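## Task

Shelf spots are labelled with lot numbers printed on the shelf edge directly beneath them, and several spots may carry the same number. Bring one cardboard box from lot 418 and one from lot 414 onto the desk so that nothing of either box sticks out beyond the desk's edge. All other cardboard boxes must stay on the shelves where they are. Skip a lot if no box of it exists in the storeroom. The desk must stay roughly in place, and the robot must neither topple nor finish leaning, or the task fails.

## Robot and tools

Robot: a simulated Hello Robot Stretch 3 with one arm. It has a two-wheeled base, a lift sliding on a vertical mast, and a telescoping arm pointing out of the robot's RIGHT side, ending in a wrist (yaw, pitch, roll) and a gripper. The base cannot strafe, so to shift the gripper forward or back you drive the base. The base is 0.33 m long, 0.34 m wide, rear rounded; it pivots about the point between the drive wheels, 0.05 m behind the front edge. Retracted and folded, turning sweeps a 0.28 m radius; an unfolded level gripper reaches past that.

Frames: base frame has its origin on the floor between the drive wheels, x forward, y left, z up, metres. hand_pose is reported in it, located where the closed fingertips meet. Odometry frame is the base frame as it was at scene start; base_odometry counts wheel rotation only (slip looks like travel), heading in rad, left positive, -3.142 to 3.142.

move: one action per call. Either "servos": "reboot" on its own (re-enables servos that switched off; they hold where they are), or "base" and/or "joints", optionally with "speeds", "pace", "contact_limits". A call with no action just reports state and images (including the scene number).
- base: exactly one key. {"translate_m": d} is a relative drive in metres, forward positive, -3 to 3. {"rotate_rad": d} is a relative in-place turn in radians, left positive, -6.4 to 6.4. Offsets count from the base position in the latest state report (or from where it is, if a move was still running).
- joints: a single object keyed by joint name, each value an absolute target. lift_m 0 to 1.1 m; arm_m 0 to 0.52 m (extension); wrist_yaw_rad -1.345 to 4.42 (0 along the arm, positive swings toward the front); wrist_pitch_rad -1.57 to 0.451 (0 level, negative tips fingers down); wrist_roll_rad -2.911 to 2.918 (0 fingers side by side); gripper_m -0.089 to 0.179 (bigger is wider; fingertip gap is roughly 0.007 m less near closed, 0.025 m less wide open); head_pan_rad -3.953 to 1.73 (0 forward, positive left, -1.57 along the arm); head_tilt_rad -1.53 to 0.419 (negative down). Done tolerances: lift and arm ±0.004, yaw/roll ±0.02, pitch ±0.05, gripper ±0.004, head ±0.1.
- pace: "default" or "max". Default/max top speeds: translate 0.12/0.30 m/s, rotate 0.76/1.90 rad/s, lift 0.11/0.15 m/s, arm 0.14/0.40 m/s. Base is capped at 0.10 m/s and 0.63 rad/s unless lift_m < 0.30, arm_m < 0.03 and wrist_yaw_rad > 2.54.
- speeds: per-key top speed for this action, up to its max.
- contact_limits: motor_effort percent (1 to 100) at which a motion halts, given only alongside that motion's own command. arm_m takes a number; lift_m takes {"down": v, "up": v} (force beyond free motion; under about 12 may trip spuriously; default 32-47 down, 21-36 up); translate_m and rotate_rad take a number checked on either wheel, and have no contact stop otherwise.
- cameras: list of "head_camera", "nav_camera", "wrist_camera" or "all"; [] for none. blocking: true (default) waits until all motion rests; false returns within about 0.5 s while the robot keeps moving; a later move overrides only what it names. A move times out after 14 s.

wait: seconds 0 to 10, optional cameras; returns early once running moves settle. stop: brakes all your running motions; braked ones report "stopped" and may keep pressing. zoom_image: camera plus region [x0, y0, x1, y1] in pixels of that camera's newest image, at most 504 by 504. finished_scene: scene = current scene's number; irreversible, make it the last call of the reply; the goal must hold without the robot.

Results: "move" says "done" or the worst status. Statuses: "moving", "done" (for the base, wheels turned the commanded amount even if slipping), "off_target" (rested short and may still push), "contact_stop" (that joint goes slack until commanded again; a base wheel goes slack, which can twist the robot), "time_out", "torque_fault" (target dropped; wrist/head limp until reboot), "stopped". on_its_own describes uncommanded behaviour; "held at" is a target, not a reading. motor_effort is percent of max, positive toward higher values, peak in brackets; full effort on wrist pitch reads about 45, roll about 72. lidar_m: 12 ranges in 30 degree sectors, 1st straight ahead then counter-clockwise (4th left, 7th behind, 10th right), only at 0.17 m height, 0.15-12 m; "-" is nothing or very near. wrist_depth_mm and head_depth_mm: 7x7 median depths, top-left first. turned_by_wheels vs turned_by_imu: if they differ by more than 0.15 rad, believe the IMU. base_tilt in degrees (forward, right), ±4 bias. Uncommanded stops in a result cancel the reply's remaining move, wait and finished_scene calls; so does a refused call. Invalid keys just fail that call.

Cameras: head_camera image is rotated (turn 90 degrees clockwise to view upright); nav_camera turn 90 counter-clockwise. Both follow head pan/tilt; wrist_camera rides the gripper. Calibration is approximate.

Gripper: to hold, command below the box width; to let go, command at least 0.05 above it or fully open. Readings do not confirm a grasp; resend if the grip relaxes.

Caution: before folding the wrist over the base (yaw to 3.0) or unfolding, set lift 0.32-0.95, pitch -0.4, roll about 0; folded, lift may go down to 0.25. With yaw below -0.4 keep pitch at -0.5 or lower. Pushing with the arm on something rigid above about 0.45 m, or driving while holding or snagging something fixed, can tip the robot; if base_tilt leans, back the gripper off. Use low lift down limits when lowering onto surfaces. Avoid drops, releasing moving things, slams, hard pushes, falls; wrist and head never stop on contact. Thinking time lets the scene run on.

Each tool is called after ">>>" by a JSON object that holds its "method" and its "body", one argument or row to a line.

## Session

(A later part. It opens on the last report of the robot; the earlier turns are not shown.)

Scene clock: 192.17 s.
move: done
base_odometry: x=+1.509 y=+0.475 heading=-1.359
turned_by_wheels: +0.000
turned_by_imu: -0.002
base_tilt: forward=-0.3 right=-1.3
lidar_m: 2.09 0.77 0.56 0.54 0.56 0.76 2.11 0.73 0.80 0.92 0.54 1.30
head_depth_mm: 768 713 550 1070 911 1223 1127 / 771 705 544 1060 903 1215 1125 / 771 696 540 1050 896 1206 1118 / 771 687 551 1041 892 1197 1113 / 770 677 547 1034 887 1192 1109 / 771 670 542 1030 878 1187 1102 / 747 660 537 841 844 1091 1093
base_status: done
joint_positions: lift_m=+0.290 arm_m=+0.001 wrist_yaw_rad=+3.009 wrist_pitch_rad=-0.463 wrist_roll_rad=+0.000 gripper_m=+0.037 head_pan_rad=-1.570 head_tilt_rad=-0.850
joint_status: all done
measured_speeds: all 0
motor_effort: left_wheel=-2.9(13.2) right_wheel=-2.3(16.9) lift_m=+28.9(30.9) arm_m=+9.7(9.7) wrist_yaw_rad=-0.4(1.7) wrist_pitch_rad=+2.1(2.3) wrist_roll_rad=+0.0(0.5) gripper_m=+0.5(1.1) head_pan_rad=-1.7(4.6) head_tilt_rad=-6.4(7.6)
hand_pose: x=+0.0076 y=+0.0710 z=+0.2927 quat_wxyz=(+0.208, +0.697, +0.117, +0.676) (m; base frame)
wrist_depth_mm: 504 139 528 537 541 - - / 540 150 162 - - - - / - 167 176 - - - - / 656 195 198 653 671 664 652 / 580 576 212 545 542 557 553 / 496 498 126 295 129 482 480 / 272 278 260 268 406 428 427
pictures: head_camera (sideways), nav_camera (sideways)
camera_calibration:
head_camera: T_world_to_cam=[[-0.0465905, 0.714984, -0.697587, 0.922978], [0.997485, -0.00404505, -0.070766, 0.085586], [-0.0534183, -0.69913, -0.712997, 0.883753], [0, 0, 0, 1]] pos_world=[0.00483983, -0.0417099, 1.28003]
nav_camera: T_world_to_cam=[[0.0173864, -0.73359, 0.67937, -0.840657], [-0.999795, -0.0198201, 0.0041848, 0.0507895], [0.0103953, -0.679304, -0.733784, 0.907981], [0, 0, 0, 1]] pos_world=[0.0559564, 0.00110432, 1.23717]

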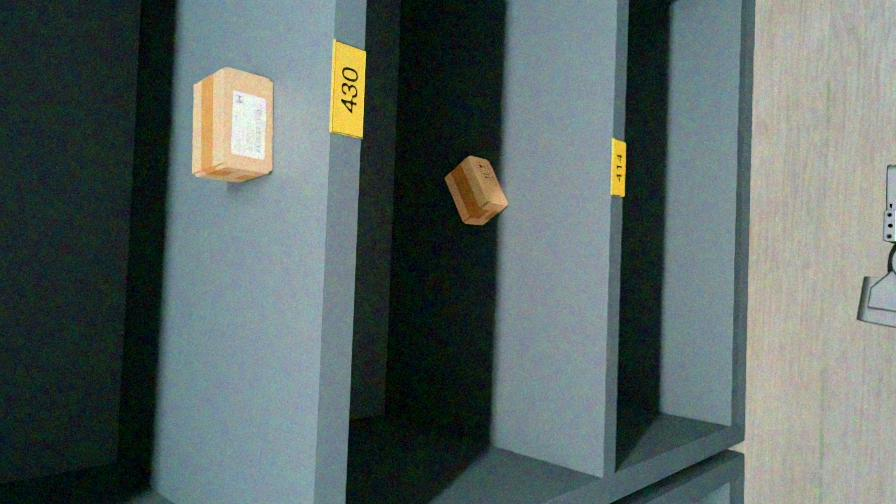

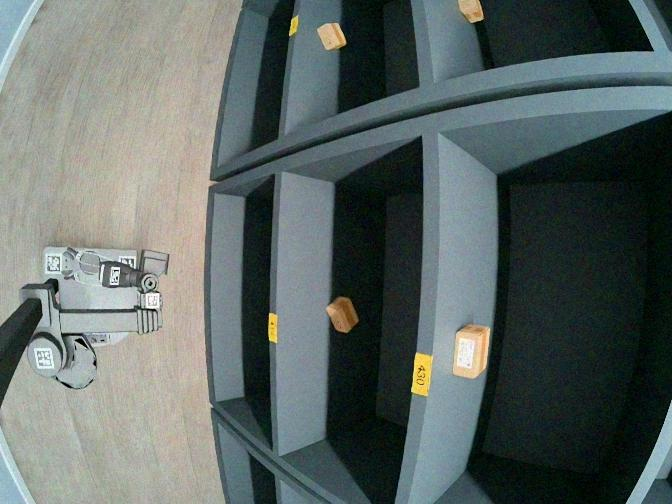

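>>> {"method": "zoom_image", "body": {
  "camera": "head_camera",
  "region": [420, 140, 540, 240]
}}

>>> {"method": "move", "body": {
  "joints": {"lift_m":0.72,"wrist_pitch_rad":-0.4}
}}

>>> {"method": "move", "body": {
  "joints": {"wrist_yaw_rad":0,"gripper_m":0.179},
  "cameras": ["head_camera","wrist_camera","nav_camera"]
}}

Scaled by 4.200 from the camera's 896x504 image, which has a finer 1280x720 frame.

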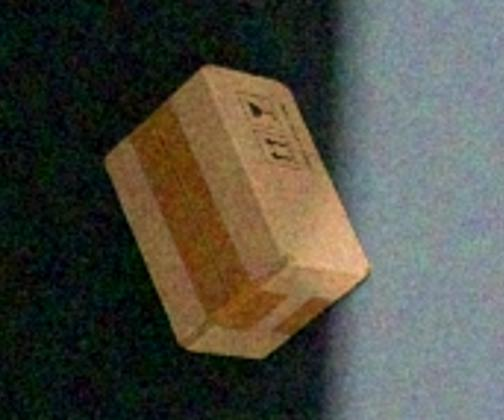

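Scene clock: 216.90 s.
move: done
base_odometry: x=+1.509 y=+0.475 heading=-1.359
turned_by_wheels: +0.000
turned_by_imu: +0.000
base_tilt: forward=-0.4 right=-1.2
lidar_m: 2.10 0.77 0.56 0.54 0.56 0.76 2.11 0.73 0.80 0.92 0.55 1.29
head_depth_mm: 770 713 549 1068 907 1216 299 / 769 705 543 1060 903 1204 301 / 771 695 539 1052 899 1201 317 / 771 687 551 1046 888 1190 351 / 770 676 548 1040 884 1190 365 / 773 668 542 1027 881 1183 1107 / 748 660 537 841 844 1093 1101
base_status: not commanded
joint_positions: lift_m=+0.720 arm_m=+0.001 wrist_yaw_rad=+3.009 wrist_pitch_rad=-0.420 wrist_roll_rad=+0.000 gripper_m=+0.037 head_pan_rad=-1.570 head_tilt_rad=-0.850
joint_status: all done
measured_speeds: all 0
motor_effort: left_wheel=-3.4(3.7) right_wheel=-2.0(3.0) lift_m=+29.0(33.9) arm_m=+11.9(12.5) wrist_yaw_rad=-0.3(2.0) wrist_pitch_rad=+3.1(6.7) wrist_roll_rad=-0.1(0.3) gripper_m=+0.3(1.0) head_pan_rad=-0.1(1.4) head_tilt_rad=-6.0(7.2)
hand_pose: x=+0.0083 y=+0.0767 z=+0.7323 quat_wxyz=(+0.193, +0.699, +0.101, +0.681) (m; base frame)
wrist_depth_mm: 503 137 523 535 538 547 - / 539 148 - - - - - / - 162 169 - - - - / - 180 186 - - - - / - - 202 149 152 - - / - - 129 - 126 973 993 / 880 - 266 896 871 896 881
pictures: none

Scene clock: 219.40 s.
move: done
base_odometry: x=+1.509 y=+0.475 heading=-1.359
turned_by_wheels: +0.000
turned_by_imu: +0.000
base_tilt: forward=-0.3 right=-1.1
lidar_m: 2.09 0.76 0.56 0.54 0.56 0.76 2.10 0.73 0.79 0.92 0.54 1.30
head_depth_mm: 771 712 550 1068 909 1215 299 / 771 704 543 1059 902 1208 301 / 770 697 539 1051 895 474 318 / 771 686 552 1047 871 425 352 / 772 679 547 1036 867 1183 1104 / 773 670 542 1026 879 1180 1101 / 747 660 537 841 842 1087 1097
base_status: not commanded
joint_positions: lift_m=+0.720 arm_m=+0.001 wrist_yaw_rad=+0.003 wrist_pitch_rad=-0.420 wrist_roll_rad=+0.000 gripper_m=+0.179 head_pan_rad=-1.570 head_tilt_rad=-0.850
joint_status: all done
measured_speeds: all 0
motor_effort: left_wheel=-3.1(3.5) right_wheel=-1.9(2.9) lift_m=+23.0(29.8) arm_m=+12.6(13.4) wrist_yaw_rad=-3.1(6.5) wrist_pitch_rad=+3.1(3.3) wrist_roll_rad=-0.1(0.3) gripper_m=+0.3(84.4) head_pan_rad=+1.3(1.4) head_tilt_rad=-5.7(6.6)
hand_pose: x=-0.0208 y=-0.3697 z=+0.7323 quat_wxyz=(+0.692, +0.149, -0.691, -0.146) (m; base frame)
wrist_depth_mm: 367 476 - - - - - / 366 478 - - - - - / 351 478 - - - - - / 367 482 527 525 502 517 520 / 355 446 457 452 455 449 444 / 123 372 390 386 386 372 379 / - 446 756 373 369 354 105
pictures: head_camera (sideways), nav_camera (sideways), wrist_camera
camera_calibration:
head_camera: T_world_to_cam=[[-0.0465905, 0.714984, -0.697587, 0.922978], [0.997485, -0.00404505, -0.070766, 0.085586], [-0.0534183, -0.69913, -0.712997, 0.883753], [0, 0, 0, 1]] pos_world=[0.00483983, -0.0417099, 1.28003]
nav_camera: T_world_to_cam=[[0.0173864, -0.73359, 0.67937, -0.840657], [-0.999795, -0.0198201, 0.0041848, 0.0507895], [0.0103953, -0.679304, -0.733784, 0.907981], [0, 0, 0, 1]] pos_world=[0.0559564, 0.00110432, 1.23717]
wrist_camera: T_world_to_cam=[[-0.998878, -0.0399021, -0.0255075, -0.0102569], [-0.00250222, 0.582322, -0.812954, 0.843112], [0.0472922, -0.811978, -0.581769, 0.292929], [0, 0, 0, 1]] pos_world=[-0.021989, -0.25352, 0.855567]

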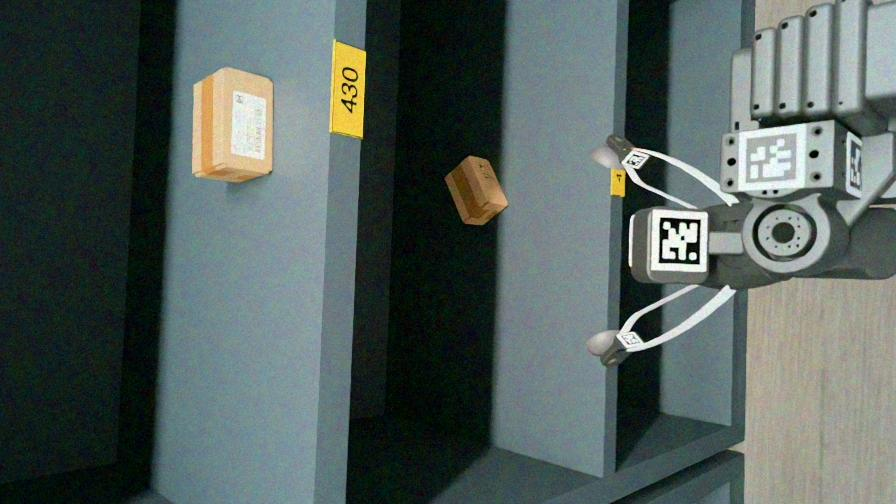

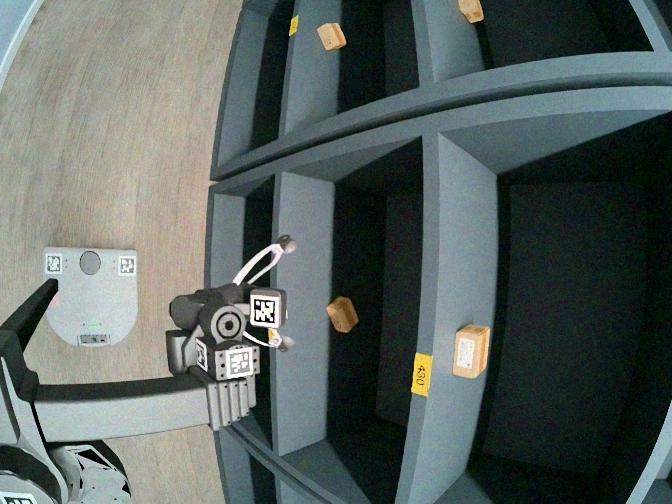

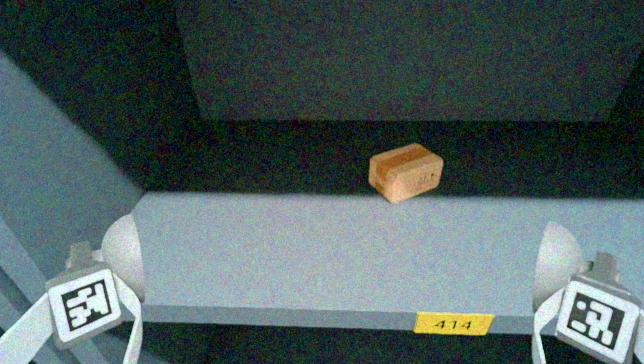

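>>> {"method": "move", "body": {
  "base": {"translate_m":-0.255},
  "joints": {"wrist_yaw_rad":0.6}
}}

>>> {"method": "move", "body": {
  "joints": {"arm_m":0.22,"lift_m":0.64},
  "cameras": ["head_camera","wrist_camera"]
}}

Scene clock: 247.37 s.
move: done
base_odometry: x=+1.456 y=+0.724 heading=-1.359
turned_by_wheels: +0.000
turned_by_imu: -0.001
base_tilt: forward=-0.3 right=-1.3
lidar_m: 2.09 0.77 0.56 0.54 0.56 0.76 2.10 1.31 0.56 0.92 0.75 0.71
head_depth_mm: 772 713 549 826 842 1052 299 / 771 707 544 1024 902 1052 301 / 772 695 539 1058 896 1202 318 / 772 687 551 1045 889 1194 350 / 774 677 547 1036 884 415 1071 / 775 561 541 1023 881 1180 1101 / 774 658 536 1018 871 1174 1097
base_status: done
joint_positions: lift_m=+0.720 arm_m=+0.001 wrist_yaw_rad=+0.597 wrist_pitch_rad=-0.420 wrist_roll_rad=+0.000 gripper_m=+0.179 head_pan_rad=-1.570 head_tilt_rad=-0.850
joint_status: all done
measured_speeds: all 0
motor_effort: left_wheel=-6.9(10.9) right_wheel=-5.0(14.2) lift_m=+23.7(24.3) arm_m=+12.9(14.0) wrist_yaw_rad=+2.5(5.6) wrist_pitch_rad=+3.2(3.3) wrist_roll_rad=-0.1(0.3) gripper_m=+0.1(1.3) head_pan_rad=+2.7(3.2) head_tilt_rad=-4.7(6.0)
hand_pose: x=+0.1045 y=-0.3310 z=+0.7323 quat_wxyz=(+0.705, +0.344, -0.617, +0.062) (m; base frame)
wrist_depth_mm: - 473 - - - - - / - 508 - - - - - / - - - - - - - / - - 528 523 504 496 513 / - - 519 459 451 449 447 / 122 940 890 424 386 385 381 / 865 887 886 - - 341 105
pictures: none

Scene clock: 250.23 s.
move: done
base_odometry: x=+1.456 y=+0.724 heading=-1.359
turned_by_wheels: +0.000
turned_by_imu: +0.000
base_tilt: forward=-0.2 right=-1.1
lidar_m: 2.09 0.77 0.56 0.54 0.56 0.76 2.10 1.31 0.56 0.92 0.75 0.71
head_depth_mm: 770 714 549 828 841 1169 1129 / 767 702 543 1026 883 436 371 / 772 694 536 1047 531 1206 1113 / 771 686 551 1038 574 1196 1117 / 772 677 548 1034 841 1186 1103 / 774 559 542 1024 858 1182 1100 / 775 657 535 1018 873 1181 1097
base_status: not commanded
joint_positions: lift_m=+0.640 arm_m=+0.220 wrist_yaw_rad=+0.597 wrist_pitch_rad=-0.419 wrist_roll_rad=+0.000 gripper_m=+0.179 head_pan_rad=-1.570 head_tilt_rad=-0.850
joint_status: all done
measured_speeds: all 0
motor_effort: left_wheel=-6.9(7.4) right_wheel=-5.4(6.6) lift_m=+24.6(26.5) arm_m=+12.9(15.2) wrist_yaw_rad=+2.5(3.3) wrist_pitch_rad=+3.0(3.2) wrist_roll_rad=-0.2(0.3) gripper_m=+0.6(1.2) head_pan_rad=+3.7(3.8) head_tilt_rad=-4.4(6.0)
hand_pose: x=+0.1046 y=-0.5505 z=+0.6524 quat_wxyz=(+0.705, +0.344, -0.617, +0.063) (m; base frame)
wrist_depth_mm: 387 464 - - - - - / 404 475 - - - - - / 423 484 495 494 488 - - / 410 416 414 409 324 403 384 / 360 343 345 339 300 334 334 / 123 276 292 290 288 287 283 / 774 255 254 253 250 245 105
pictures: head_camera (sideways), wrist_camera
camera_calibration:
head_camera: T_world_to_cam=[[-0.0465905, 0.714984, -0.697587, 0.922978], [0.997485, -0.00404505, -0.070766, 0.085586], [-0.0534183, -0.69913, -0.712997, 0.883753], [0, 0, 0, 1]] pos_world=[0.00483983, -0.0417099, 1.28003]
wrist_camera: T_world_to_cam=[[-0.805533, -0.592001, -0.0255151, -0.218309], [-0.327725, 0.480981, -0.813175, 0.862118], [0.493673, -0.646677, -0.581459, 0.137902], [0, 0, 0, 1]] pos_world=[0.0386041, -0.454723, 0.775667]

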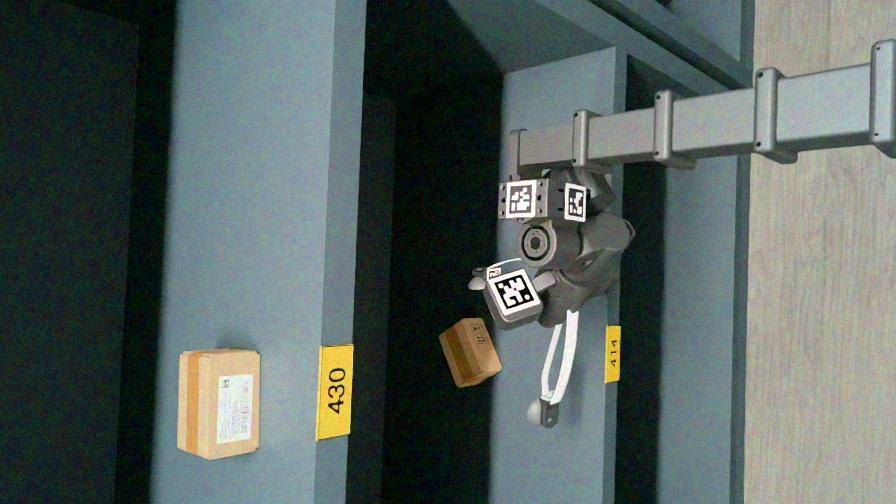

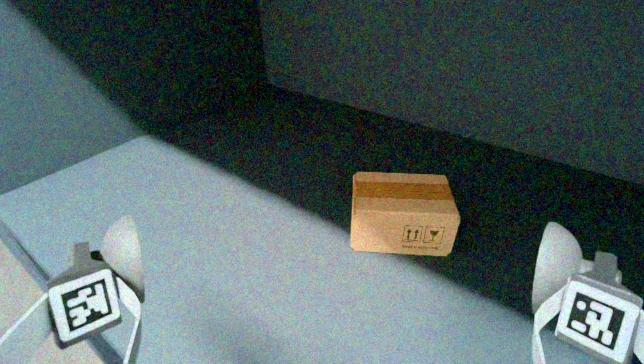

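>>> {"method": "move", "body": {
  "base": {"translate_m":0.036},
  "joints": {"arm_m":0.375},
  "cameras": ["head_camera","wrist_camera"]
}}

Scene clock: 270.33 s.
move: done
base_odometry: x=+1.463 y=+0.689 heading=-1.359
turned_by_wheels: +0.000
turned_by_imu: +0.000
base_tilt: forward=-0.3 right=-1.1
lidar_m: 2.10 0.77 0.56 0.54 0.56 0.76 2.09 1.31 0.58 0.92 0.70 0.68
head_depth_mm: 773 714 548 922 868 1049 1130 / 771 705 542 1060 860 435 372 / 771 694 537 636 852 1193 1116 / 772 684 548 690 891 1199 1113 / 773 649 546 955 883 1189 1108 / 772 608 542 1024 878 1185 1102 / 774 659 536 1023 871 1181 1094
base_status: done
joint_positions: lift_m=+0.640 arm_m=+0.375 wrist_yaw_rad=+0.597 wrist_pitch_rad=-0.419 wrist_roll_rad=+0.000 gripper_m=+0.179 head_pan_rad=-1.570 head_tilt_rad=-0.850
joint_status: all done
measured_speeds: all 0
motor_effort: left_wheel=+6.6(9.3) right_wheel=+2.6(9.7) lift_m=+30.8(31.1) arm_m=+12.8(14.8) wrist_yaw_rad=+1.5(3.4) wrist_pitch_rad=+3.1(3.2) wrist_roll_rad=-0.2(0.4) gripper_m=+0.8(1.1) head_pan_rad=+3.2(3.7) head_tilt_rad=-4.1(5.2)
hand_pose: x=+0.1046 y=-0.7055 z=+0.6524 quat_wxyz=(+0.705, +0.344, -0.617, +0.063) (m; base frame)
wrist_depth_mm: 359 424 - - - - - / 372 451 - - - - - / 394 464 498 - - - - / 395 415 411 409 387 - - / 344 341 342 339 337 331 - / 122 276 292 290 289 287 - / 243 249 254 199 209 244 105
pictures: head_camera (sideways), wrist_camera
camera_calibration:
head_camera: T_world_to_cam=[[-0.0469499, 0.714918, -0.69763, 0.923032], [0.99749, -0.0035078, -0.0707249, 0.0855558], [-0.0530097, -0.6992, -0.712959, 0.883699], [0, 0, 0, 1]] pos_world=[0.0048399, -0.0417099, 1.28003]
wrist_camera: T_world_to_cam=[[-0.805418, -0.592159, -0.025481, -0.310196], [-0.327846, 0.480907, -0.81317, 0.936626], [0.49378, -0.646588, -0.581468, 0.0377239], [0, 0, 0, 1]] pos_world=[0.0386039, -0.609723, 0.775667]

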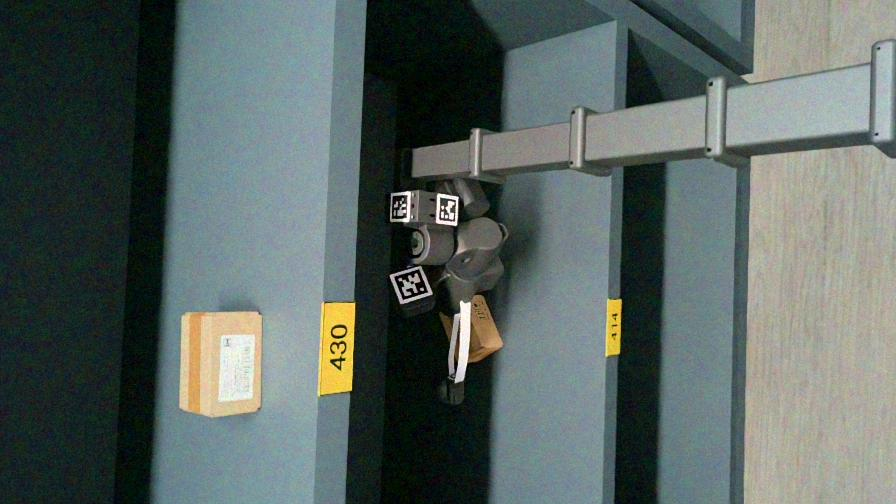

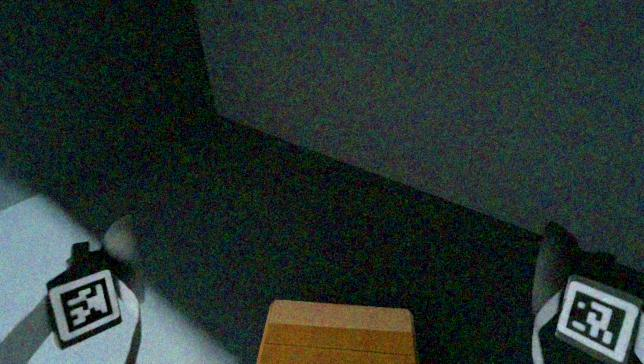

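>>> {"method": "move", "body": {
  "base": {"translate_m":-0.013},
  "joints": {"arm_m":0.36}
}}

>>> {"method": "move", "body": {
  "joints": {"lift_m":0.54},
  "contact_limits": {"lift_m":{"down":20}},
  "cameras": ["wrist_camera"]
}}

>>> {"method": "move", "body": {
  "joints": {"gripper_m":0.04},
  "cameras": ["wrist_camera","head_camera"]
}}

Scene clock: 293.37 s.
move: done
base_odometry: x=+1.461 y=+0.702 heading=-1.359
turned_by_wheels: +0.000
turned_by_imu: +0.000
base_tilt: forward=-0.4 right=-1.2
lidar_m: 2.09 0.76 0.56 0.54 0.56 0.76 2.10 1.31 0.57 0.92 0.71 0.69
head_depth_mm: 769 712 548 888 864 1103 1131 / 771 704 543 1058 863 435 373 / 771 693 538 637 852 1202 1114 / 771 685 550 690 890 1196 1108 / 770 678 546 956 886 1191 1109 / 773 557 541 1029 879 1185 1101 / 773 658 534 1019 875 1186 1104
base_status: done
joint_positions: lift_m=+0.640 arm_m=+0.360 wrist_yaw_rad=+0.597 wrist_pitch_rad=-0.419 wrist_roll_rad=+0.000 gripper_m=+0.179 head_pan_rad=-1.570 head_tilt_rad=-0.850
joint_status: all done
measured_speeds: all 0
motor_effort: left_wheel=-5.6(8.4) right_wheel=-7.9(11.4) lift_m=+30.1(31.4) arm_m=-12.5(14.4) wrist_yaw_rad=+1.9(3.2) wrist_pitch_rad=+3.1(3.2) wrist_roll_rad=+0.2(0.3) gripper_m=+0.4(1.1) head_pan_rad=+3.0(3.0) head_tilt_rad=-3.7(4.2)
hand_pose: x=+0.1046 y=-0.6905 z=+0.6524 quat_wxyz=(+0.705, +0.344, -0.617, +0.063) (m; base frame)
wrist_depth_mm: 370 434 - - - - - / 381 458 - - - - - / 402 474 489 471 - - - / 402 416 414 409 390 - - / 346 344 341 340 337 335 - / 123 273 291 230 286 285 282 / 243 249 254 200 239 244 105
pictures: none

Scene clock: 295.10 s.
move: done
base_odometry: x=+1.461 y=+0.702 heading=-1.359
turned_by_wheels: +0.000
turned_by_imu: +0.000
base_tilt: forward=-0.3 right=-1.1
lidar_m: 2.09 0.77 0.56 0.54 0.56 0.76 2.10 1.31 0.58 0.92 0.71 0.69
head_depth_mm: 768 711 549 892 865 1107 1135 / 771 702 543 1054 898 1128 481 / 771 694 537 1048 666 1176 1064 / 769 686 550 1044 840 1196 1111 / 773 675 548 1030 863 1188 1107 / 770 556 540 1024 879 1184 1105 / 772 657 536 1019 873 1181 1101
base_status: not commanded
joint_positions: lift_m=+0.540 arm_m=+0.360 wrist_yaw_rad=+0.597 wrist_pitch_rad=-0.419 wrist_roll_rad=+0.000 gripper_m=+0.179 head_pan_rad=-1.570 head_tilt_rad=-0.850
joint_status: all done
measured_speeds: all 0
motor_effort: left_wheel=-5.8(6.7) right_wheel=-7.0(7.7) lift_m=+25.0(30.1) arm_m=-12.3(13.1) wrist_yaw_rad=+1.7(3.1) wrist_pitch_rad=+3.1(3.2) wrist_roll_rad=+0.0(0.3) gripper_m=+0.7(1.1) head_pan_rad=+2.2(3.1) head_tilt_rad=-4.1(4.4)
contact_limits: lift_m down 20 (down: maximum 72; up: maximum 65)
hand_pose: x=+0.1046 y=-0.6905 z=+0.5524 quat_wxyz=(+0.705, +0.344, -0.617, +0.063) (m; base frame)
wrist_depth_mm: 370 436 - - - - - / 374 418 416 379 - - - / 311 307 306 301 298 293 277 / 244 244 231 153 172 236 233 / 209 200 137 132 135 195 194 / 119 144 161 146 144 167 166 / 118 146 148 147 147 142 107
pictures: wrist_camera
camera_calibration:
wrist_camera: T_world_to_cam=[[-0.805446, -0.592122, -0.0254485, -0.303861], [-0.327782, 0.480824, -0.813245, 0.848094], [0.493777, -0.646684, -0.581364, -0.010851], [0, 0, 0, 1]] pos_world=[0.0386039, -0.594723, 0.675667]

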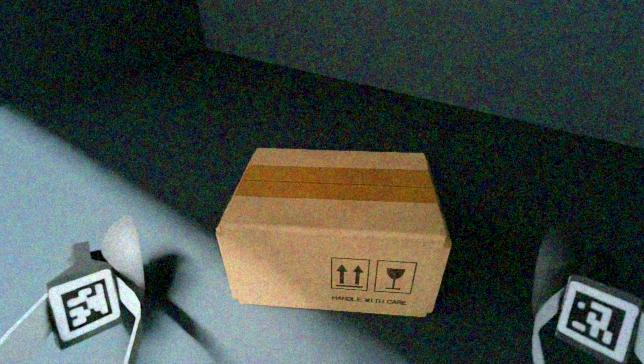

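Scene clock: 297.03 s.
move: done
base_odometry: x=+1.461 y=+0.702 heading=-1.359
turned_by_wheels: +0.000
turned_by_imu: +0.000
base_tilt: forward=-0.3 right=-1.2
lidar_m: 2.09 0.77 0.56 0.54 0.56 0.76 2.10 1.31 0.57 0.92 0.71 0.69
head_depth_mm: 773 713 548 885 866 1103 1129 / 770 704 544 1059 904 1126 481 / 770 696 538 1055 665 1177 1061 / 774 686 552 1042 839 1200 1113 / 772 677 546 1030 881 1189 1108 / 770 557 541 1029 878 1191 1102 / 772 659 535 1018 871 1183 1102
base_status: not commanded
joint_positions: lift_m=+0.540 arm_m=+0.360 wrist_yaw_rad=+0.598 wrist_pitch_rad=-0.411 wrist_roll_rad=+0.000 gripper_m=+0.041 head_pan_rad=-1.570 head_tilt_rad=-0.850
joint_status: all done
measured_speeds: all 0
motor_effort: left_wheel=-5.8(6.4) right_wheel=-6.5(8.0) lift_m=+29.6(30.4) arm_m=-10.7(12.4) wrist_yaw_rad=+1.4(3.0) wrist_pitch_rad=+1.5(3.2) wrist_roll_rad=+0.1(0.3) gripper_m=-17.7(89.8) head_pan_rad=+2.0(3.2) head_tilt_rad=-3.5(4.4)
contact_limits: lift_m down 20 (down: maximum 72; up: maximum 65)
hand_pose: x=+0.1053 y=-0.6913 z=+0.5543 quat_wxyz=(+0.704, +0.342, -0.619, +0.066) (m; base frame)
wrist_depth_mm: 371 432 - - - - - / 382 425 427 396 - - - / 320 314 315 309 307 288 272 / 249 248 238 157 222 242 239 / 212 204 137 134 138 199 197 / 179 174 143 145 137 170 168 / 155 143 147 149 148 141 147
pictures: head_camera (sideways), wrist_camera
camera_calibration:
head_camera: T_world_to_cam=[[-0.0469499, 0.714918, -0.69763, 0.923032], [0.99749, -0.0035078, -0.0707249, 0.0855558], [-0.0530097, -0.6992, -0.712959, 0.883699], [0, 0, 0, 1]] pos_world=[0.0048399, -0.0417099, 1.28003]
wrist_camera: T_world_to_cam=[[-0.804922, -0.592847, -0.0251458, -0.304494], [-0.324175, 0.474844, -0.818189, 0.848463], [0.497001, -0.650427, -0.574399, -0.0173858], [0, 0, 0, 1]] pos_world=[0.0385972, -0.594714, 0.67656]

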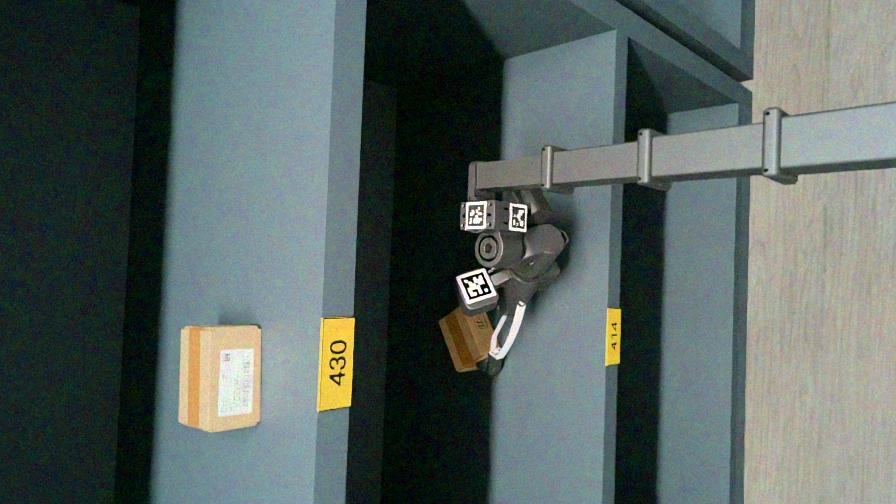

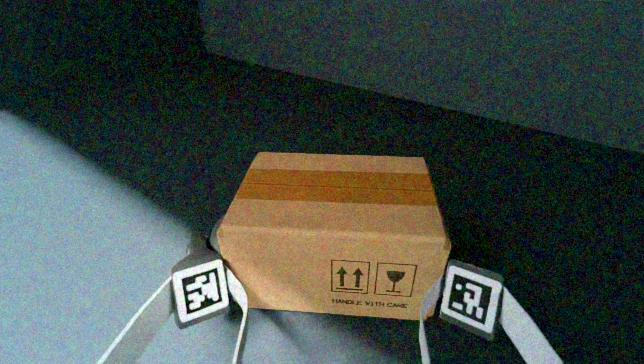

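>>> {"method": "move", "body": {
  "joints": {"gripper_m":0.0}
}}

>>> {"method": "move", "body": {
  "joints": {"lift_m":0.63},
  "cameras": ["wrist_camera"]
}}

>>> {"method": "move", "body": {
  "joints": {"arm_m":0.0},
  "cameras": ["wrist_camera"]
}}

Scene clock: 308.23 s.
move: done
base_odometry: x=+1.461 y=+0.702 heading=-1.359
turned_by_wheels: +0.000
turned_by_imu: +0.000
base_tilt: forward=-0.2 right=-1.3
lidar_m: 2.09 0.77 0.56 0.54 0.56 0.76 2.10 1.31 0.58 0.92 0.71 0.69
head_depth_mm: 771 712 548 887 864 1105 1126 / 772 702 543 1057 904 1129 480 / 772 696 539 1053 666 1173 1058 / 769 686 550 1045 842 1198 1113 / 773 678 547 1031 882 1188 1108 / 772 558 542 1029 880 1181 1099 / 771 658 535 1014 872 1184 1098
base_status: not commanded
joint_positions: lift_m=+0.540 arm_m=+0.360 wrist_yaw_rad=+0.598 wrist_pitch_rad=-0.410 wrist_roll_rad=+0.000 gripper_m=+0.001 head_pan_rad=-1.570 head_tilt_rad=-0.850
joint_status: all done
measured_speeds: all 0
motor_effort: left_wheel=-5.9(6.3) right_wheel=-7.1(7.7) lift_m=+29.2(29.9) arm_m=-9.6(9.8) wrist_yaw_rad=+1.0(2.7) wrist_pitch_rad=+1.4(1.6) wrist_roll_rad=+0.1(0.3) gripper_m=-31.5(97.7) head_pan_rad=+2.0(2.3) head_tilt_rad=-2.5(3.7)
contact_limits: lift_m down 20 (down: maximum 72; up: maximum 65)
hand_pose: x=+0.1054 y=-0.6913 z=+0.5544 quat_wxyz=(+0.704, +0.342, -0.619, +0.066) (m; base frame)
wrist_depth_mm: 373 432 - - - - - / 381 424 431 393 - - - / 319 318 313 311 306 290 271 / 251 248 236 157 222 241 238 / 212 204 139 135 138 199 197 / 179 174 142 145 136 169 169 / 156 147 146 149 148 124 147
pictures: none

Scene clock: 309.90 s.
move: done
base_odometry: x=+1.461 y=+0.702 heading=-1.359
turned_by_wheels: +0.000
turned_by_imu: +0.000
base_tilt: forward=-0.3 right=-1.1
lidar_m: 2.09 0.77 0.56 0.54 0.56 0.76 2.10 1.31 0.57 0.92 0.71 0.69
head_depth_mm: 768 712 549 886 863 1103 1124 / 770 703 543 1055 882 446 381 / 773 692 537 636 841 1199 1097 / 772 684 551 699 889 1201 1115 / 771 675 547 900 881 1194 1109 / 772 558 541 1023 881 1186 1101 / 774 658 535 1018 873 1184 1095
base_status: not commanded
joint_positions: lift_m=+0.630 arm_m=+0.360 wrist_yaw_rad=+0.598 wrist_pitch_rad=-0.422 wrist_roll_rad=+0.000 gripper_m=+0.004 head_pan_rad=-1.570 head_tilt_rad=-0.850
joint_status: all done
measured_speeds: all 0
motor_effort: left_wheel=-5.9(6.3) right_wheel=-6.5(7.6) lift_m=+31.2(35.1) arm_m=-8.4(9.8) wrist_yaw_rad=+1.4(2.4) wrist_pitch_rad=+3.7(3.7) wrist_roll_rad=-0.2(0.3) gripper_m=-13.7(31.9) head_pan_rad=+1.2(2.4) head_tilt_rad=-2.5(3.6)
hand_pose: x=+0.1046 y=-0.6901 z=+0.6418 quat_wxyz=(+0.705, +0.345, -0.617, +0.062) (m; base frame)
wrist_depth_mm: 369 435 - - - - - / 382 460 - - - - - / 403 468 494 459 - - - / 393 397 381 157 169 - - / 330 327 137 135 138 319 305 / 282 279 143 146 137 274 271 / 251 231 236 242 234 123 238
pictures: wrist_camera
camera_calibration:
wrist_camera: T_world_to_cam=[[-0.805071, -0.592629, -0.0255464, -0.301819], [-0.329301, 0.482338, -0.811734, 0.920847], [0.493379, -0.64509, -0.583469, 0.0438699], [0, 0, 0, 1]] pos_world=[0.0386051, -0.594726, 0.765369]

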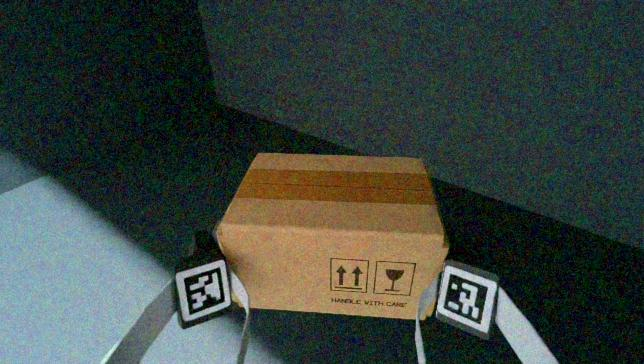

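Scene clock: 313.77 s.
move: done
base_odometry: x=+1.461 y=+0.702 heading=-1.359
turned_by_wheels: +0.000
turned_by_imu: +0.000
base_tilt: forward=-0.3 right=-1.3
lidar_m: 2.10 0.77 0.56 0.54 0.56 0.76 2.10 1.31 0.58 0.92 0.71 0.69
head_depth_mm: 770 711 549 889 867 1111 1125 / 770 702 544 1060 900 1205 376 / 771 695 537 1054 897 1207 379 / 772 687 552 1044 889 1200 410 / 769 677 547 1035 880 628 1051 / 772 559 541 1026 876 641 1100 / 773 657 535 1019 873 1177 1099
base_status: not commanded
joint_positions: lift_m=+0.630 arm_m=+0.001 wrist_yaw_rad=+0.598 wrist_pitch_rad=-0.422 wrist_roll_rad=+0.000 gripper_m=+0.004 head_pan_rad=-1.570 head_tilt_rad=-0.850
joint_status: all done
measured_speeds: all 0
motor_effort: left_wheel=-5.6(6.3) right_wheel=-6.9(7.6) lift_m=+24.0(32.0) arm_m=-11.3(14.6) wrist_yaw_rad=+1.3(2.7) wrist_pitch_rad=+3.5(3.7) wrist_roll_rad=-0.1(0.4) gripper_m=-13.7(14.3) head_pan_rad=+1.3(2.1) head_tilt_rad=-2.3(3.7)
hand_pose: x=+0.1046 y=-0.3307 z=+0.6418 quat_wxyz=(+0.705, +0.345, -0.617, +0.062) (m; base frame)
wrist_depth_mm: - 460 500 - - - - / - 494 - - - - - / - - 499 474 489 486 481 / - - 173 157 360 386 381 / - - 137 135 138 322 318 / 922 924 143 146 137 282 272 / 838 792 766 - - 113 255
pictures: wrist_camera
camera_calibration:
wrist_camera: T_world_to_cam=[[-0.805071, -0.592629, -0.0255464, -0.0887694], [-0.329301, 0.482338, -0.811734, 0.747447], [0.493379, -0.64509, -0.583469, 0.27578], [0, 0, 0, 1]] pos_world=[0.0386051, -0.235226, 0.765369]

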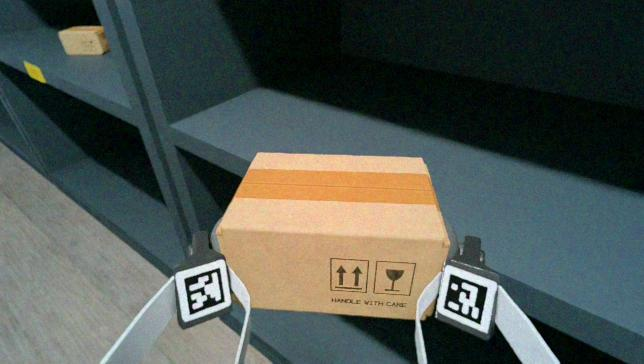

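>>> {"method": "move", "body": {
  "joints": {"wrist_yaw_rad":2.2},
  "speeds": {"wrist_yaw_rad":1.0}
}}

>>> {"method": "move", "body": {
  "base": {"translate_m":-1.1}
}}

>>> {"method": "move", "body": {
  "base": {"translate_m":-0.67},
  "cameras": ["wrist_camera"]
}}

>>> {"method": "move", "body": {
  "base": {"rotate_rad":1.57}
}}

>>> {"method": "move", "body": {
  "base": {"translate_m":-0.9}
}}

>>> {"method": "move", "body": {
  "base": {"translate_m":-0.8}
}}

>>> {"method": "move", "body": {
  "base": {"rotate_rad":-1.57},
  "joints": {"head_pan_rad":-1.2,"head_tilt_rad":-0.5},
  "cameras": ["head_camera","nav_camera"]
}}

Scene clock: 364.27 s.
move: done
base_odometry: x=+1.461 y=+0.702 heading=-1.359
turned_by_wheels: +0.000
turned_by_imu: +0.000
base_tilt: forward=-0.2 right=-1.2
lidar_m: 2.10 0.77 0.56 0.54 0.56 0.76 2.10 1.31 0.58 0.92 0.71 0.69
head_depth_mm: 769 712 549 886 866 1107 1133 / 769 704 544 1063 904 1203 376 / 772 693 538 1053 896 1206 378 / 771 684 553 1042 889 1194 411 / 770 677 547 1034 884 1189 1091 / 770 557 542 1031 879 1183 1105 / 774 659 536 1016 872 1180 1100
base_status: not commanded
joint_positions: lift_m=+0.630 arm_m=+0.001 wrist_yaw_rad=+2.197 wrist_pitch_rad=-0.422 wrist_roll_rad=+0.000 gripper_m=+0.004 head_pan_rad=-1.570 head_tilt_rad=-0.850
joint_status: all done
measured_speeds: all 0
motor_effort: left_wheel=-5.5(6.3) right_wheel=-7.3(7.7) lift_m=+24.1(24.6) arm_m=-7.1(9.6) wrist_yaw_rad=+2.2(5.0) wrist_pitch_rad=+3.5(3.7) wrist_roll_rad=+0.2(0.3) gripper_m=-13.9(14.3) head_pan_rad=-0.1(1.4) head_tilt_rad=-2.0(2.7)
hand_pose: x=+0.1601 y=-0.0143 z=+0.6418 quat_wxyz=(+0.447, +0.683, -0.182, +0.549) (m; base frame)
wrist_depth_mm: 492 538 - - - - - / 504 - - - - - - / 516 - - - - - - / 527 - - 158 - - - / - - 137 135 138 - - / - - 143 146 137 894 890 / - 767 773 808 781 124 783
pictures: none

Scene clock: 376.40 s.
move: done
base_odometry: x=+1.230 y=+1.777 heading=-1.359
turned_by_wheels: +0.000
turned_by_imu: -0.001
base_tilt: forward=-0.4 right=-1.3
lidar_m: 2.10 0.76 0.56 0.54 0.56 0.76 1.23 1.28 0.50 0.67 0.94 0.81
head_depth_mm: 507 495 521 1727 1509 1292 1131 / 736 666 544 681 842 1283 377 / 774 698 541 1023 894 1179 379 / 776 688 555 1039 890 1192 410 / 774 678 548 1034 884 1186 1087 / 773 672 542 1027 880 1188 1101 / 778 604 538 1018 872 1192 1093
base_status: done
joint_positions: lift_m=+0.630 arm_m=+0.001 wrist_yaw_rad=+2.197 wrist_pitch_rad=-0.422 wrist_roll_rad=+0.000 gripper_m=+0.004 head_pan_rad=-1.570 head_tilt_rad=-0.850
joint_status: not commanded
measured_speeds: all 0
motor_effort: left_wheel=-3.0(12.0) right_wheel=-7.8(13.8) lift_m=+31.3(32.6) arm_m=+5.5(7.4) wrist_yaw_rad=+1.2(3.3) wrist_pitch_rad=+3.6(3.7) wrist_roll_rad=+0.1(0.4) gripper_m=-13.6(14.4) head_pan_rad=-1.3(1.5) head_tilt_rad=-0.7(2.7)
hand_pose: x=+0.1601 y=-0.0143 z=+0.6418 quat_wxyz=(+0.447, +0.683, -0.182, +0.549) (m; base frame)
wrist_depth_mm: 485 537 - - - - - / 503 - - - - - - / 518 - - - - - - / 533 - - 158 - - - / - - 137 135 138 - - / - - 142 146 137 910 893 / - 759 787 793 775 124 777
pictures: none

Scene clock: 384.23 s.
move: done
base_odometry: x=+1.089 y=+2.432 heading=-1.359
turned_by_wheels: +0.000
turned_by_imu: -0.001
base_tilt: forward=-0.4 right=-1.2
lidar_m: 2.10 0.76 0.55 0.53 0.55 0.59 0.57 0.59 0.80 2.19 0.66 0.67
head_depth_mm: 1598 1570 1533 1507 1428 1270 1129 / 2378 2290 2095 1801 1510 1286 376 / 2725 2948 2234 1787 1481 1278 379 / 2729 2963 2231 1772 1485 1276 411 / 2763 2938 2208 1777 1469 1264 1083 / 2734 2850 2182 1754 1463 1263 1103 / 2699 2741 2170 1734 1390 1253 1096
base_status: done
joint_positions: lift_m=+0.630 arm_m=+0.001 wrist_yaw_rad=+2.197 wrist_pitch_rad=-0.422 wrist_roll_rad=+0.000 gripper_m=+0.004 head_pan_rad=-1.570 head_tilt_rad=-0.850
joint_status: not commanded
measured_speeds: all 0
motor_effort: left_wheel=-0.9(10.2) right_wheel=-10.0(14.2) lift_m=+29.5(32.1) arm_m=+12.0(13.0) wrist_yaw_rad=+2.3(3.8) wrist_pitch_rad=+3.6(3.7) wrist_roll_rad=-0.2(0.3) gripper_m=-14.3(14.5) head_pan_rad=-1.5(2.3) head_tilt_rad=-1.0(1.5)
hand_pose: x=+0.1601 y=-0.0143 z=+0.6418 quat_wxyz=(+0.447, +0.683, -0.182, +0.549) (m; base frame)
wrist_depth_mm: 484 533 - - - - - / 507 - - - - - - / 516 - - - - - - / 532 - - 157 - - - / - - 137 135 138 - - / - - 142 146 137 893 890 / - 753 774 799 782 124 779
pictures: wrist_camera
camera_calibration:
wrist_camera: T_world_to_cam=[[0.615509, -0.787714, -0.0256071, -0.0867292], [-0.472686, -0.342962, -0.811754, 0.624347], [0.630647, 0.511746, -0.583438, 0.44696], [0, 0, 0, 1]] pos_world=[0.0666291, -0.08292, 0.765369]

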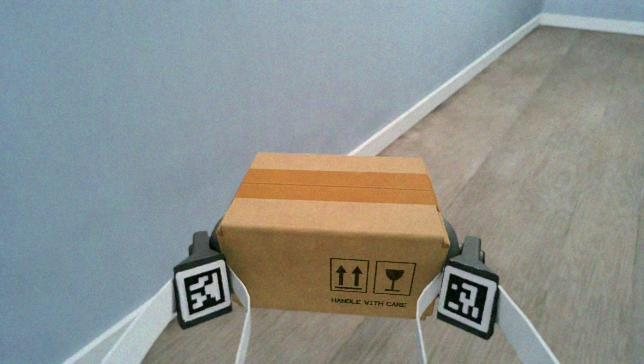

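Scene clock: 387.83 s.
move: done
base_odometry: x=+1.089 y=+2.432 heading=+0.211
turned_by_wheels: +1.570
turned_by_imu: +1.545
base_tilt: forward=-0.3 right=-1.1
lidar_m: 0.53 0.55 0.59 0.56 0.58 0.79 2.08 0.66 0.66 2.23 0.77 0.56
head_depth_mm: 1401 1349 1397 1660 1418 1241 1131 / 2000 2073 2107 1743 1484 1289 377 / 3426 2954 2248 1799 1486 1283 378 / 3490 2980 2215 1764 1484 1272 411 / 3532 2928 2188 1768 1475 1260 1087 / 2552 2547 2130 1751 1460 1255 1104 / 1639 1659 1677 1640 1448 1253 1099
base_status: done
joint_positions: lift_m=+0.630 arm_m=+0.001 wrist_yaw_rad=+2.197 wrist_pitch_rad=-0.422 wrist_roll_rad=+0.000 gripper_m=+0.004 head_pan_rad=-1.570 head_tilt_rad=-0.850
joint_status: not commanded
measured_speeds: all 0
motor_effort: left_wheel=-8.7(12.6) right_wheel=+8.0(12.8) lift_m=+29.6(30.5) arm_m=+3.5(13.0) wrist_yaw_rad=+1.8(2.9) wrist_pitch_rad=+3.6(3.7) wrist_roll_rad=+0.0(0.4) gripper_m=-13.6(14.4) head_pan_rad=-2.1(2.7) head_tilt_rad=+0.0(1.1)
hand_pose: x=+0.1601 y=-0.0143 z=+0.6418 quat_wxyz=(+0.447, +0.683, -0.182, +0.549) (m; base frame)
wrist_depth_mm: 510 593 703 526 467 401 354 / 531 607 758 - 496 424 373 / 557 626 853 - 515 457 394 / 581 - - 157 169 490 420 / 598 - 137 135 138 511 450 / 612 - 143 146 137 529 483 / - 772 780 813 766 113 513
pictures: none

Scene clock: 397.97 s.
move: done
base_odometry: x=+0.209 y=+2.244 heading=+0.211
turned_by_wheels: +0.000
turned_by_imu: -0.001
base_tilt: forward=-0.3 right=-1.1
lidar_m: 1.42 0.79 0.57 0.55 0.57 0.76 2.02 2.05 2.82 0.47 0.49 1.49
head_depth_mm: 3557 3096 2278 1810 1510 1293 1126 / 3399 3051 2292 1803 1501 1284 377 / 3490 2997 2246 1789 1487 1274 379 / 376 431 506 632 875 1060 411 / 376 431 506 612 775 1051 1089 / 376 430 504 612 772 1053 1106 / 375 430 503 609 772 1051 1098
base_status: done
joint_positions: lift_m=+0.630 arm_m=+0.001 wrist_yaw_rad=+2.197 wrist_pitch_rad=-0.422 wrist_roll_rad=+0.000 gripper_m=+0.004 head_pan_rad=-1.570 head_tilt_rad=-0.850
joint_status: not commanded
measured_speeds: all 0
motor_effort: left_wheel=-3.5(14.2) right_wheel=-7.7(11.7) lift_m=+28.0(30.2) arm_m=-12.8(13.5) wrist_yaw_rad=+1.6(3.4) wrist_pitch_rad=+3.7(3.7) wrist_roll_rad=+0.0(0.4) gripper_m=-13.9(14.5) head_pan_rad=-3.2(3.9) head_tilt_rad=+1.7(2.1)
hand_pose: x=+0.1601 y=-0.0143 z=+0.6418 quat_wxyz=(+0.447, +0.683, -0.182, +0.549) (m; base frame)
wrist_depth_mm: 500 587 - - - - - / 521 598 - - - - - / 546 612 - - - - - / 562 - - 158 - - - / 598 - 137 135 138 - - / 598 - 142 145 137 916 890 / 626 774 784 819 771 123 790
pictures: none

Scene clock: 407.10 s.
move: done
base_odometry: x=-0.573 y=+2.077 heading=+0.211
turned_by_wheels: +0.000
turned_by_imu: +0.000
base_tilt: forward=-0.3 right=-1.2
lidar_m: 2.21 0.77 0.56 0.53 0.55 0.75 1.53 1.39 1.99 3.17 1.09 0.90
head_depth_mm: 3452 3056 2281 1821 1510 1292 1134 / 3486 3012 2285 1793 1500 1276 377 / 3520 2986 2224 1787 1494 1273 378 / 3336 2955 2190 1778 1488 1274 411 / 3502 2925 2193 1758 1466 1262 1084 / 3231 2838 2178 1746 1457 1256 1104 / 2317 2326 2082 1730 1446 1255 1096
base_status: done
joint_positions: lift_m=+0.630 arm_m=+0.001 wrist_yaw_rad=+2.197 wrist_pitch_rad=-0.422 wrist_roll_rad=+0.000 gripper_m=+0.004 head_pan_rad=-1.570 head_tilt_rad=-0.850
joint_status: not commanded
measured_speeds: all 0
motor_effort: left_wheel=-8.1(12.4) right_wheel=-3.0(11.3) lift_m=+26.6(28.5) arm_m=-11.9(13.0) wrist_yaw_rad=+2.3(3.5) wrist_pitch_rad=+3.6(3.7) wrist_roll_rad=+0.2(0.4) gripper_m=-13.9(14.4) head_pan_rad=-3.1(3.6) head_tilt_rad=+1.8(2.8)
hand_pose: x=+0.1601 y=-0.0143 z=+0.6418 quat_wxyz=(+0.447, +0.683, -0.182, +0.549) (m; base frame)
wrist_depth_mm: 487 578 - - - - - / 511 596 - - - - - / 533 600 - - - - - / 552 623 - 157 - - - / 580 - 137 135 138 - - / 598 - 143 146 137 904 885 / 613 763 783 807 785 124 789
pictures: none

Scene clock: 410.70 s.
move: done
base_odometry: x=-0.573 y=+2.077 heading=-1.359
turned_by_wheels: -1.570
turned_by_imu: -1.545
base_tilt: forward=-0.4 right=-1.1
lidar_m: 2.97 1.08 0.90 2.12 0.77 0.56 0.54 0.56 0.76 1.53 1.39 2.16
head_depth_mm: 1221 1305 1409 1524 1665 1640 1324 / 1258 1355 1451 1584 1731 1636 1319 / 1314 1411 1521 1652 1807 1602 1311 / 1358 1462 1597 1738 1890 1608 1299 / 1406 1520 1661 1814 1951 1598 1292 / 1465 1587 1713 1889 1966 1584 1297 / 1525 1658 1780 1384 1871 1527 1287
base_status: done
joint_positions: lift_m=+0.630 arm_m=+0.001 wrist_yaw_rad=+2.197 wrist_pitch_rad=-0.422 wrist_roll_rad=+0.000 gripper_m=+0.004 head_pan_rad=-1.199 head_tilt_rad=-0.500
joint_status: all done
measured_speeds: all 0
motor_effort: left_wheel=+8.1(12.0) right_wheel=-9.7(13.7) lift_m=+25.7(27.0) arm_m=-12.9(13.6) wrist_yaw_rad=+1.7(3.2) wrist_pitch_rad=+3.6(3.7) wrist_roll_rad=+0.1(0.3) gripper_m=-13.5(14.2) head_pan_rad=-3.4(5.5) head_tilt_rad=-4.4(5.5)
hand_pose: x=+0.1601 y=-0.0143 z=+0.6418 quat_wxyz=(+0.447, +0.683, -0.182, +0.549) (m; base frame)
wrist_depth_mm: - 828 - - - - - / - - - - - - - / - - - - - - - / - - - 158 - - - / - - 137 135 138 - - / 925 943 142 146 137 904 910 / 835 787 775 796 783 123 791
pictures: head_camera (sideways), nav_camera (sideways)
camera_calibration:
head_camera: T_world_to_cam=[[-0.200037, 0.385614, -0.900715, 1.18874], [0.939683, 0.335831, -0.0649153, 0.0783369], [0.277456, -0.859372, -0.429533, 0.512923], [0, 0, 0, 1]] pos_world=[0.0218658, -0.0439092, 1.29612]
nav_camera: T_world_to_cam=[[0.181384, -0.41838, 0.889976, -1.11619], [-0.925394, -0.378862, 0.010498, 0.0421785], [0.332786, -0.825483, -0.455886, 0.544481], [0, 0, 0, 1]] pos_world=[0.0602937, -0.00155036, 1.24116]

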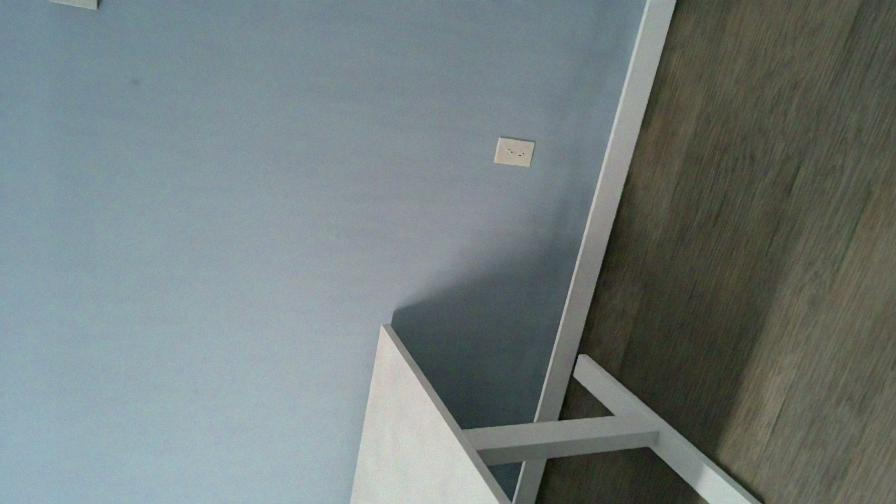

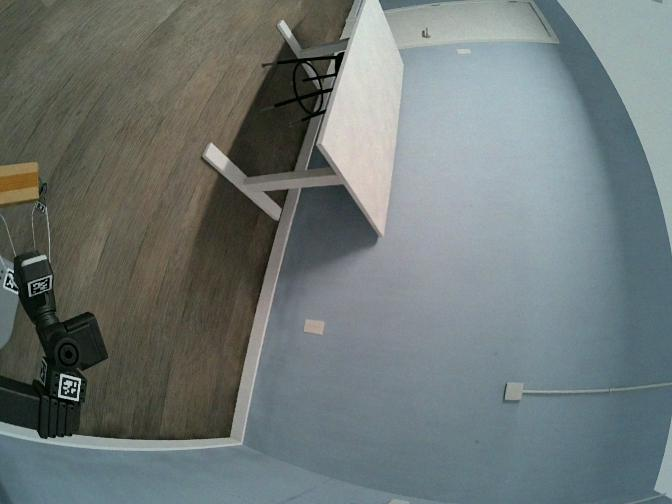

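>>> {"method": "move", "body": {
  "base": {"rotate_rad":-0.35}
}}

>>> {"method": "move", "body": {
  "base": {"translate_m":1.15}
}}

>>> {"method": "move", "body": {
  "base": {"rotate_rad":0.35},
  "joints": {"head_pan_rad":-1.57,"head_tilt_rad":-0.6},
  "cameras": ["head_camera","nav_camera"]
}}

Scene clock: 424.00 s.
move: done
base_odometry: x=-0.573 y=+2.077 heading=-1.709
turned_by_wheels: -0.350
turned_by_imu: -0.344
base_tilt: forward=-0.4 right=-1.1
lidar_m: 2.66 1.81 0.93 0.90 1.28 0.66 0.54 0.54 0.59 0.94 1.53 1.39
head_depth_mm: 1257 1358 1459 1523 1485 1445 1284 / 1260 1365 1482 1628 1814 1626 1317 / 1254 1362 1490 1626 1786 1611 1306 / 1262 1365 1488 1643 1814 1593 1306 / 1258 1369 1490 1637 1812 1596 1296 / 1267 1365 1500 1628 1814 1583 1290 / 1268 1375 1494 1638 1809 1571 1286
base_status: done
joint_positions: lift_m=+0.630 arm_m=+0.001 wrist_yaw_rad=+2.197 wrist_pitch_rad=-0.422 wrist_roll_rad=+0.000 gripper_m=+0.004 head_pan_rad=-1.200 head_tilt_rad=-0.500
joint_status: not commanded
measured_speeds: all 0
motor_effort: left_wheel=+8.3(12.1) right_wheel=-9.8(13.0) lift_m=+25.7(26.1) arm_m=-12.9(13.4) wrist_yaw_rad=+1.2(2.9) wrist_pitch_rad=+3.5(3.7) wrist_roll_rad=+0.2(0.4) gripper_m=-13.6(14.5) head_pan_rad=-3.4(3.4) head_tilt_rad=-4.5(5.1)
hand_pose: x=+0.1601 y=-0.0143 z=+0.6418 quat_wxyz=(+0.447, +0.683, -0.182, +0.549) (m; base frame)
wrist_depth_mm: - - - - - - - / - - - - - - - / 837 - - - - - - / 919 - - 157 - - - / - - 137 135 138 - - / 936 919 143 145 137 897 908 / 831 785 784 813 766 123 781
pictures: none

Scene clock: 436.63 s.
move: done
base_odometry: x=-0.731 y=+0.938 heading=-1.708
turned_by_wheels: +0.000
turned_by_imu: +0.000
base_tilt: forward=-0.3 right=-1.3
lidar_m: 1.25 2.67 1.40 1.15 1.15 1.27 1.61 1.61 1.40 0.70 1.13 0.70
head_depth_mm: 931 1008 1094 1201 1291 731 595 / 933 1006 1098 1185 946 727 592 / 928 1011 1098 1184 939 725 589 / 934 1009 1097 1185 933 718 585 / 933 1011 1101 1177 928 714 583 / 934 1012 1099 1176 922 709 580 / 935 1011 1097 1173 912 706 577
base_status: done
joint_positions: lift_m=+0.630 arm_m=+0.001 wrist_yaw_rad=+2.197 wrist_pitch_rad=-0.422 wrist_roll_rad=+0.000 gripper_m=+0.004 head_pan_rad=-1.200 head_tilt_rad=-0.500
joint_status: not commanded
measured_speeds: all 0
motor_effort: left_wheel=+7.2(12.2) right_wheel=+1.5(10.2) lift_m=+24.5(25.8) arm_m=-11.8(13.2) wrist_yaw_rad=+1.8(3.7) wrist_pitch_rad=+3.6(3.7) wrist_roll_rad=-0.1(0.4) gripper_m=-13.6(14.3) head_pan_rad=-2.6(3.5) head_tilt_rad=-2.6(4.8)
hand_pose: x=+0.1601 y=-0.0143 z=+0.6418 quat_wxyz=(+0.447, +0.683, -0.182, +0.549) (m; base frame)
wrist_depth_mm: - - - - - - - / - - - - - - - / - - - - - - - / - - - 157 - - - / - - 137 134 138 - - / 935 921 142 146 137 893 907 / 823 784 780 794 775 124 772
pictures: none

Scene clock: 438.30 s.
move: done
base_odometry: x=-0.731 y=+0.938 heading=-1.359
turned_by_wheels: +0.350
turned_by_imu: +0.345
base_tilt: forward=-0.3 right=-1.2
lidar_m: 2.67 1.63 1.19 1.15 1.19 1.66 1.61 1.62 0.71 0.70 0.70 0.77
head_depth_mm: 935 1028 1140 1281 1389 668 600 / 932 1023 1138 1179 837 663 597 / 927 1024 1139 1121 831 662 593 / 929 1020 1134 1098 822 657 590 / 929 1019 1130 1087 817 652 588 / 926 1017 1132 1079 811 649 586 / 929 1021 1132 1067 807 646 1083
base_status: done
joint_positions: lift_m=+0.630 arm_m=+0.001 wrist_yaw_rad=+2.197 wrist_pitch_rad=-0.422 wrist_roll_rad=+0.000 gripper_m=+0.004 head_pan_rad=-1.578 head_tilt_rad=-0.601
joint_status: all done
measured_speeds: translate_m=+0.000 rotate_rad=+0.000 lift_m=+0.000 arm_m=+0.000 wrist_yaw_rad=+0.000 wrist_pitch_rad=+0.000 wrist_roll_rad=+0.000 head_pan_rad=+0.024 head_tilt_rad=+0.000
motor_effort: left_wheel=-8.6(12.6) right_wheel=+9.1(12.6) lift_m=+24.0(24.8) arm_m=-12.2(12.9) wrist_yaw_rad=+1.1(2.8) wrist_pitch_rad=+3.6(3.6) wrist_roll_rad=+0.0(0.3) gripper_m=-14.5(14.5) head_pan_rad=+3.4(5.2) head_tilt_rad=-4.1(8.1)
hand_pose: x=+0.1601 y=-0.0143 z=+0.6418 quat_wxyz=(+0.447, +0.683, -0.182, +0.549) (m; base frame)
wrist_depth_mm: 980 - - - - - - / - - - - - - - / - - - - - - - / - - - 158 - - - / - - 137 134 138 - - / 926 932 143 146 137 907 890 / 836 790 782 806 782 123 806
pictures: head_camera (sideways), nav_camera (sideways)
camera_calibration:
head_camera: T_world_to_cam=[[-0.0425553, 0.520845, -0.85259, 1.12503], [0.997298, -0.0290084, -0.0674993, 0.0814107], [-0.0598889, -0.853158, -0.518203, 0.630309], [0, 0, 0, 1]] pos_world=[0.00443366, -0.04585, 1.29131]
nav_camera: T_world_to_cam=[[0.0131151, -0.543169, 0.839521, -1.04938], [-0.999906, -0.0105023, 0.00882571, 0.0448172], [0.00402306, -0.839558, -0.543256, 0.660219], [0, 0, 0, 1]] pos_world=[0.0559197, -0.0152298, 1.23925]

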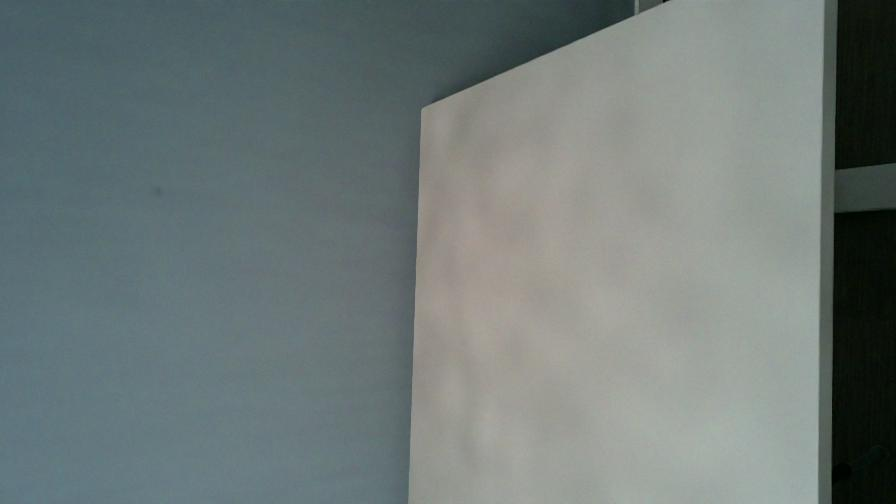

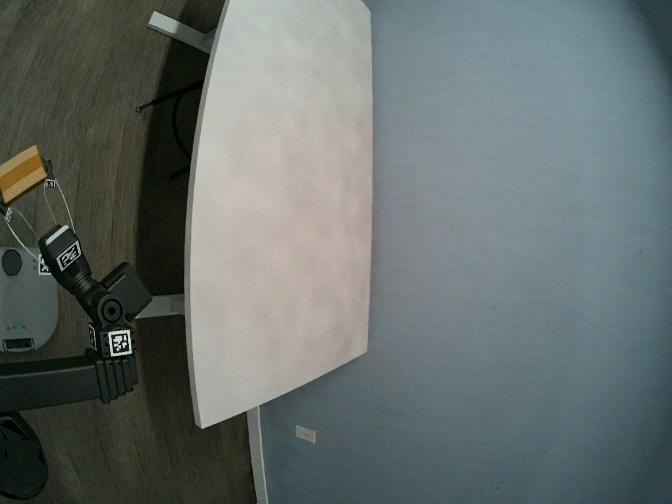

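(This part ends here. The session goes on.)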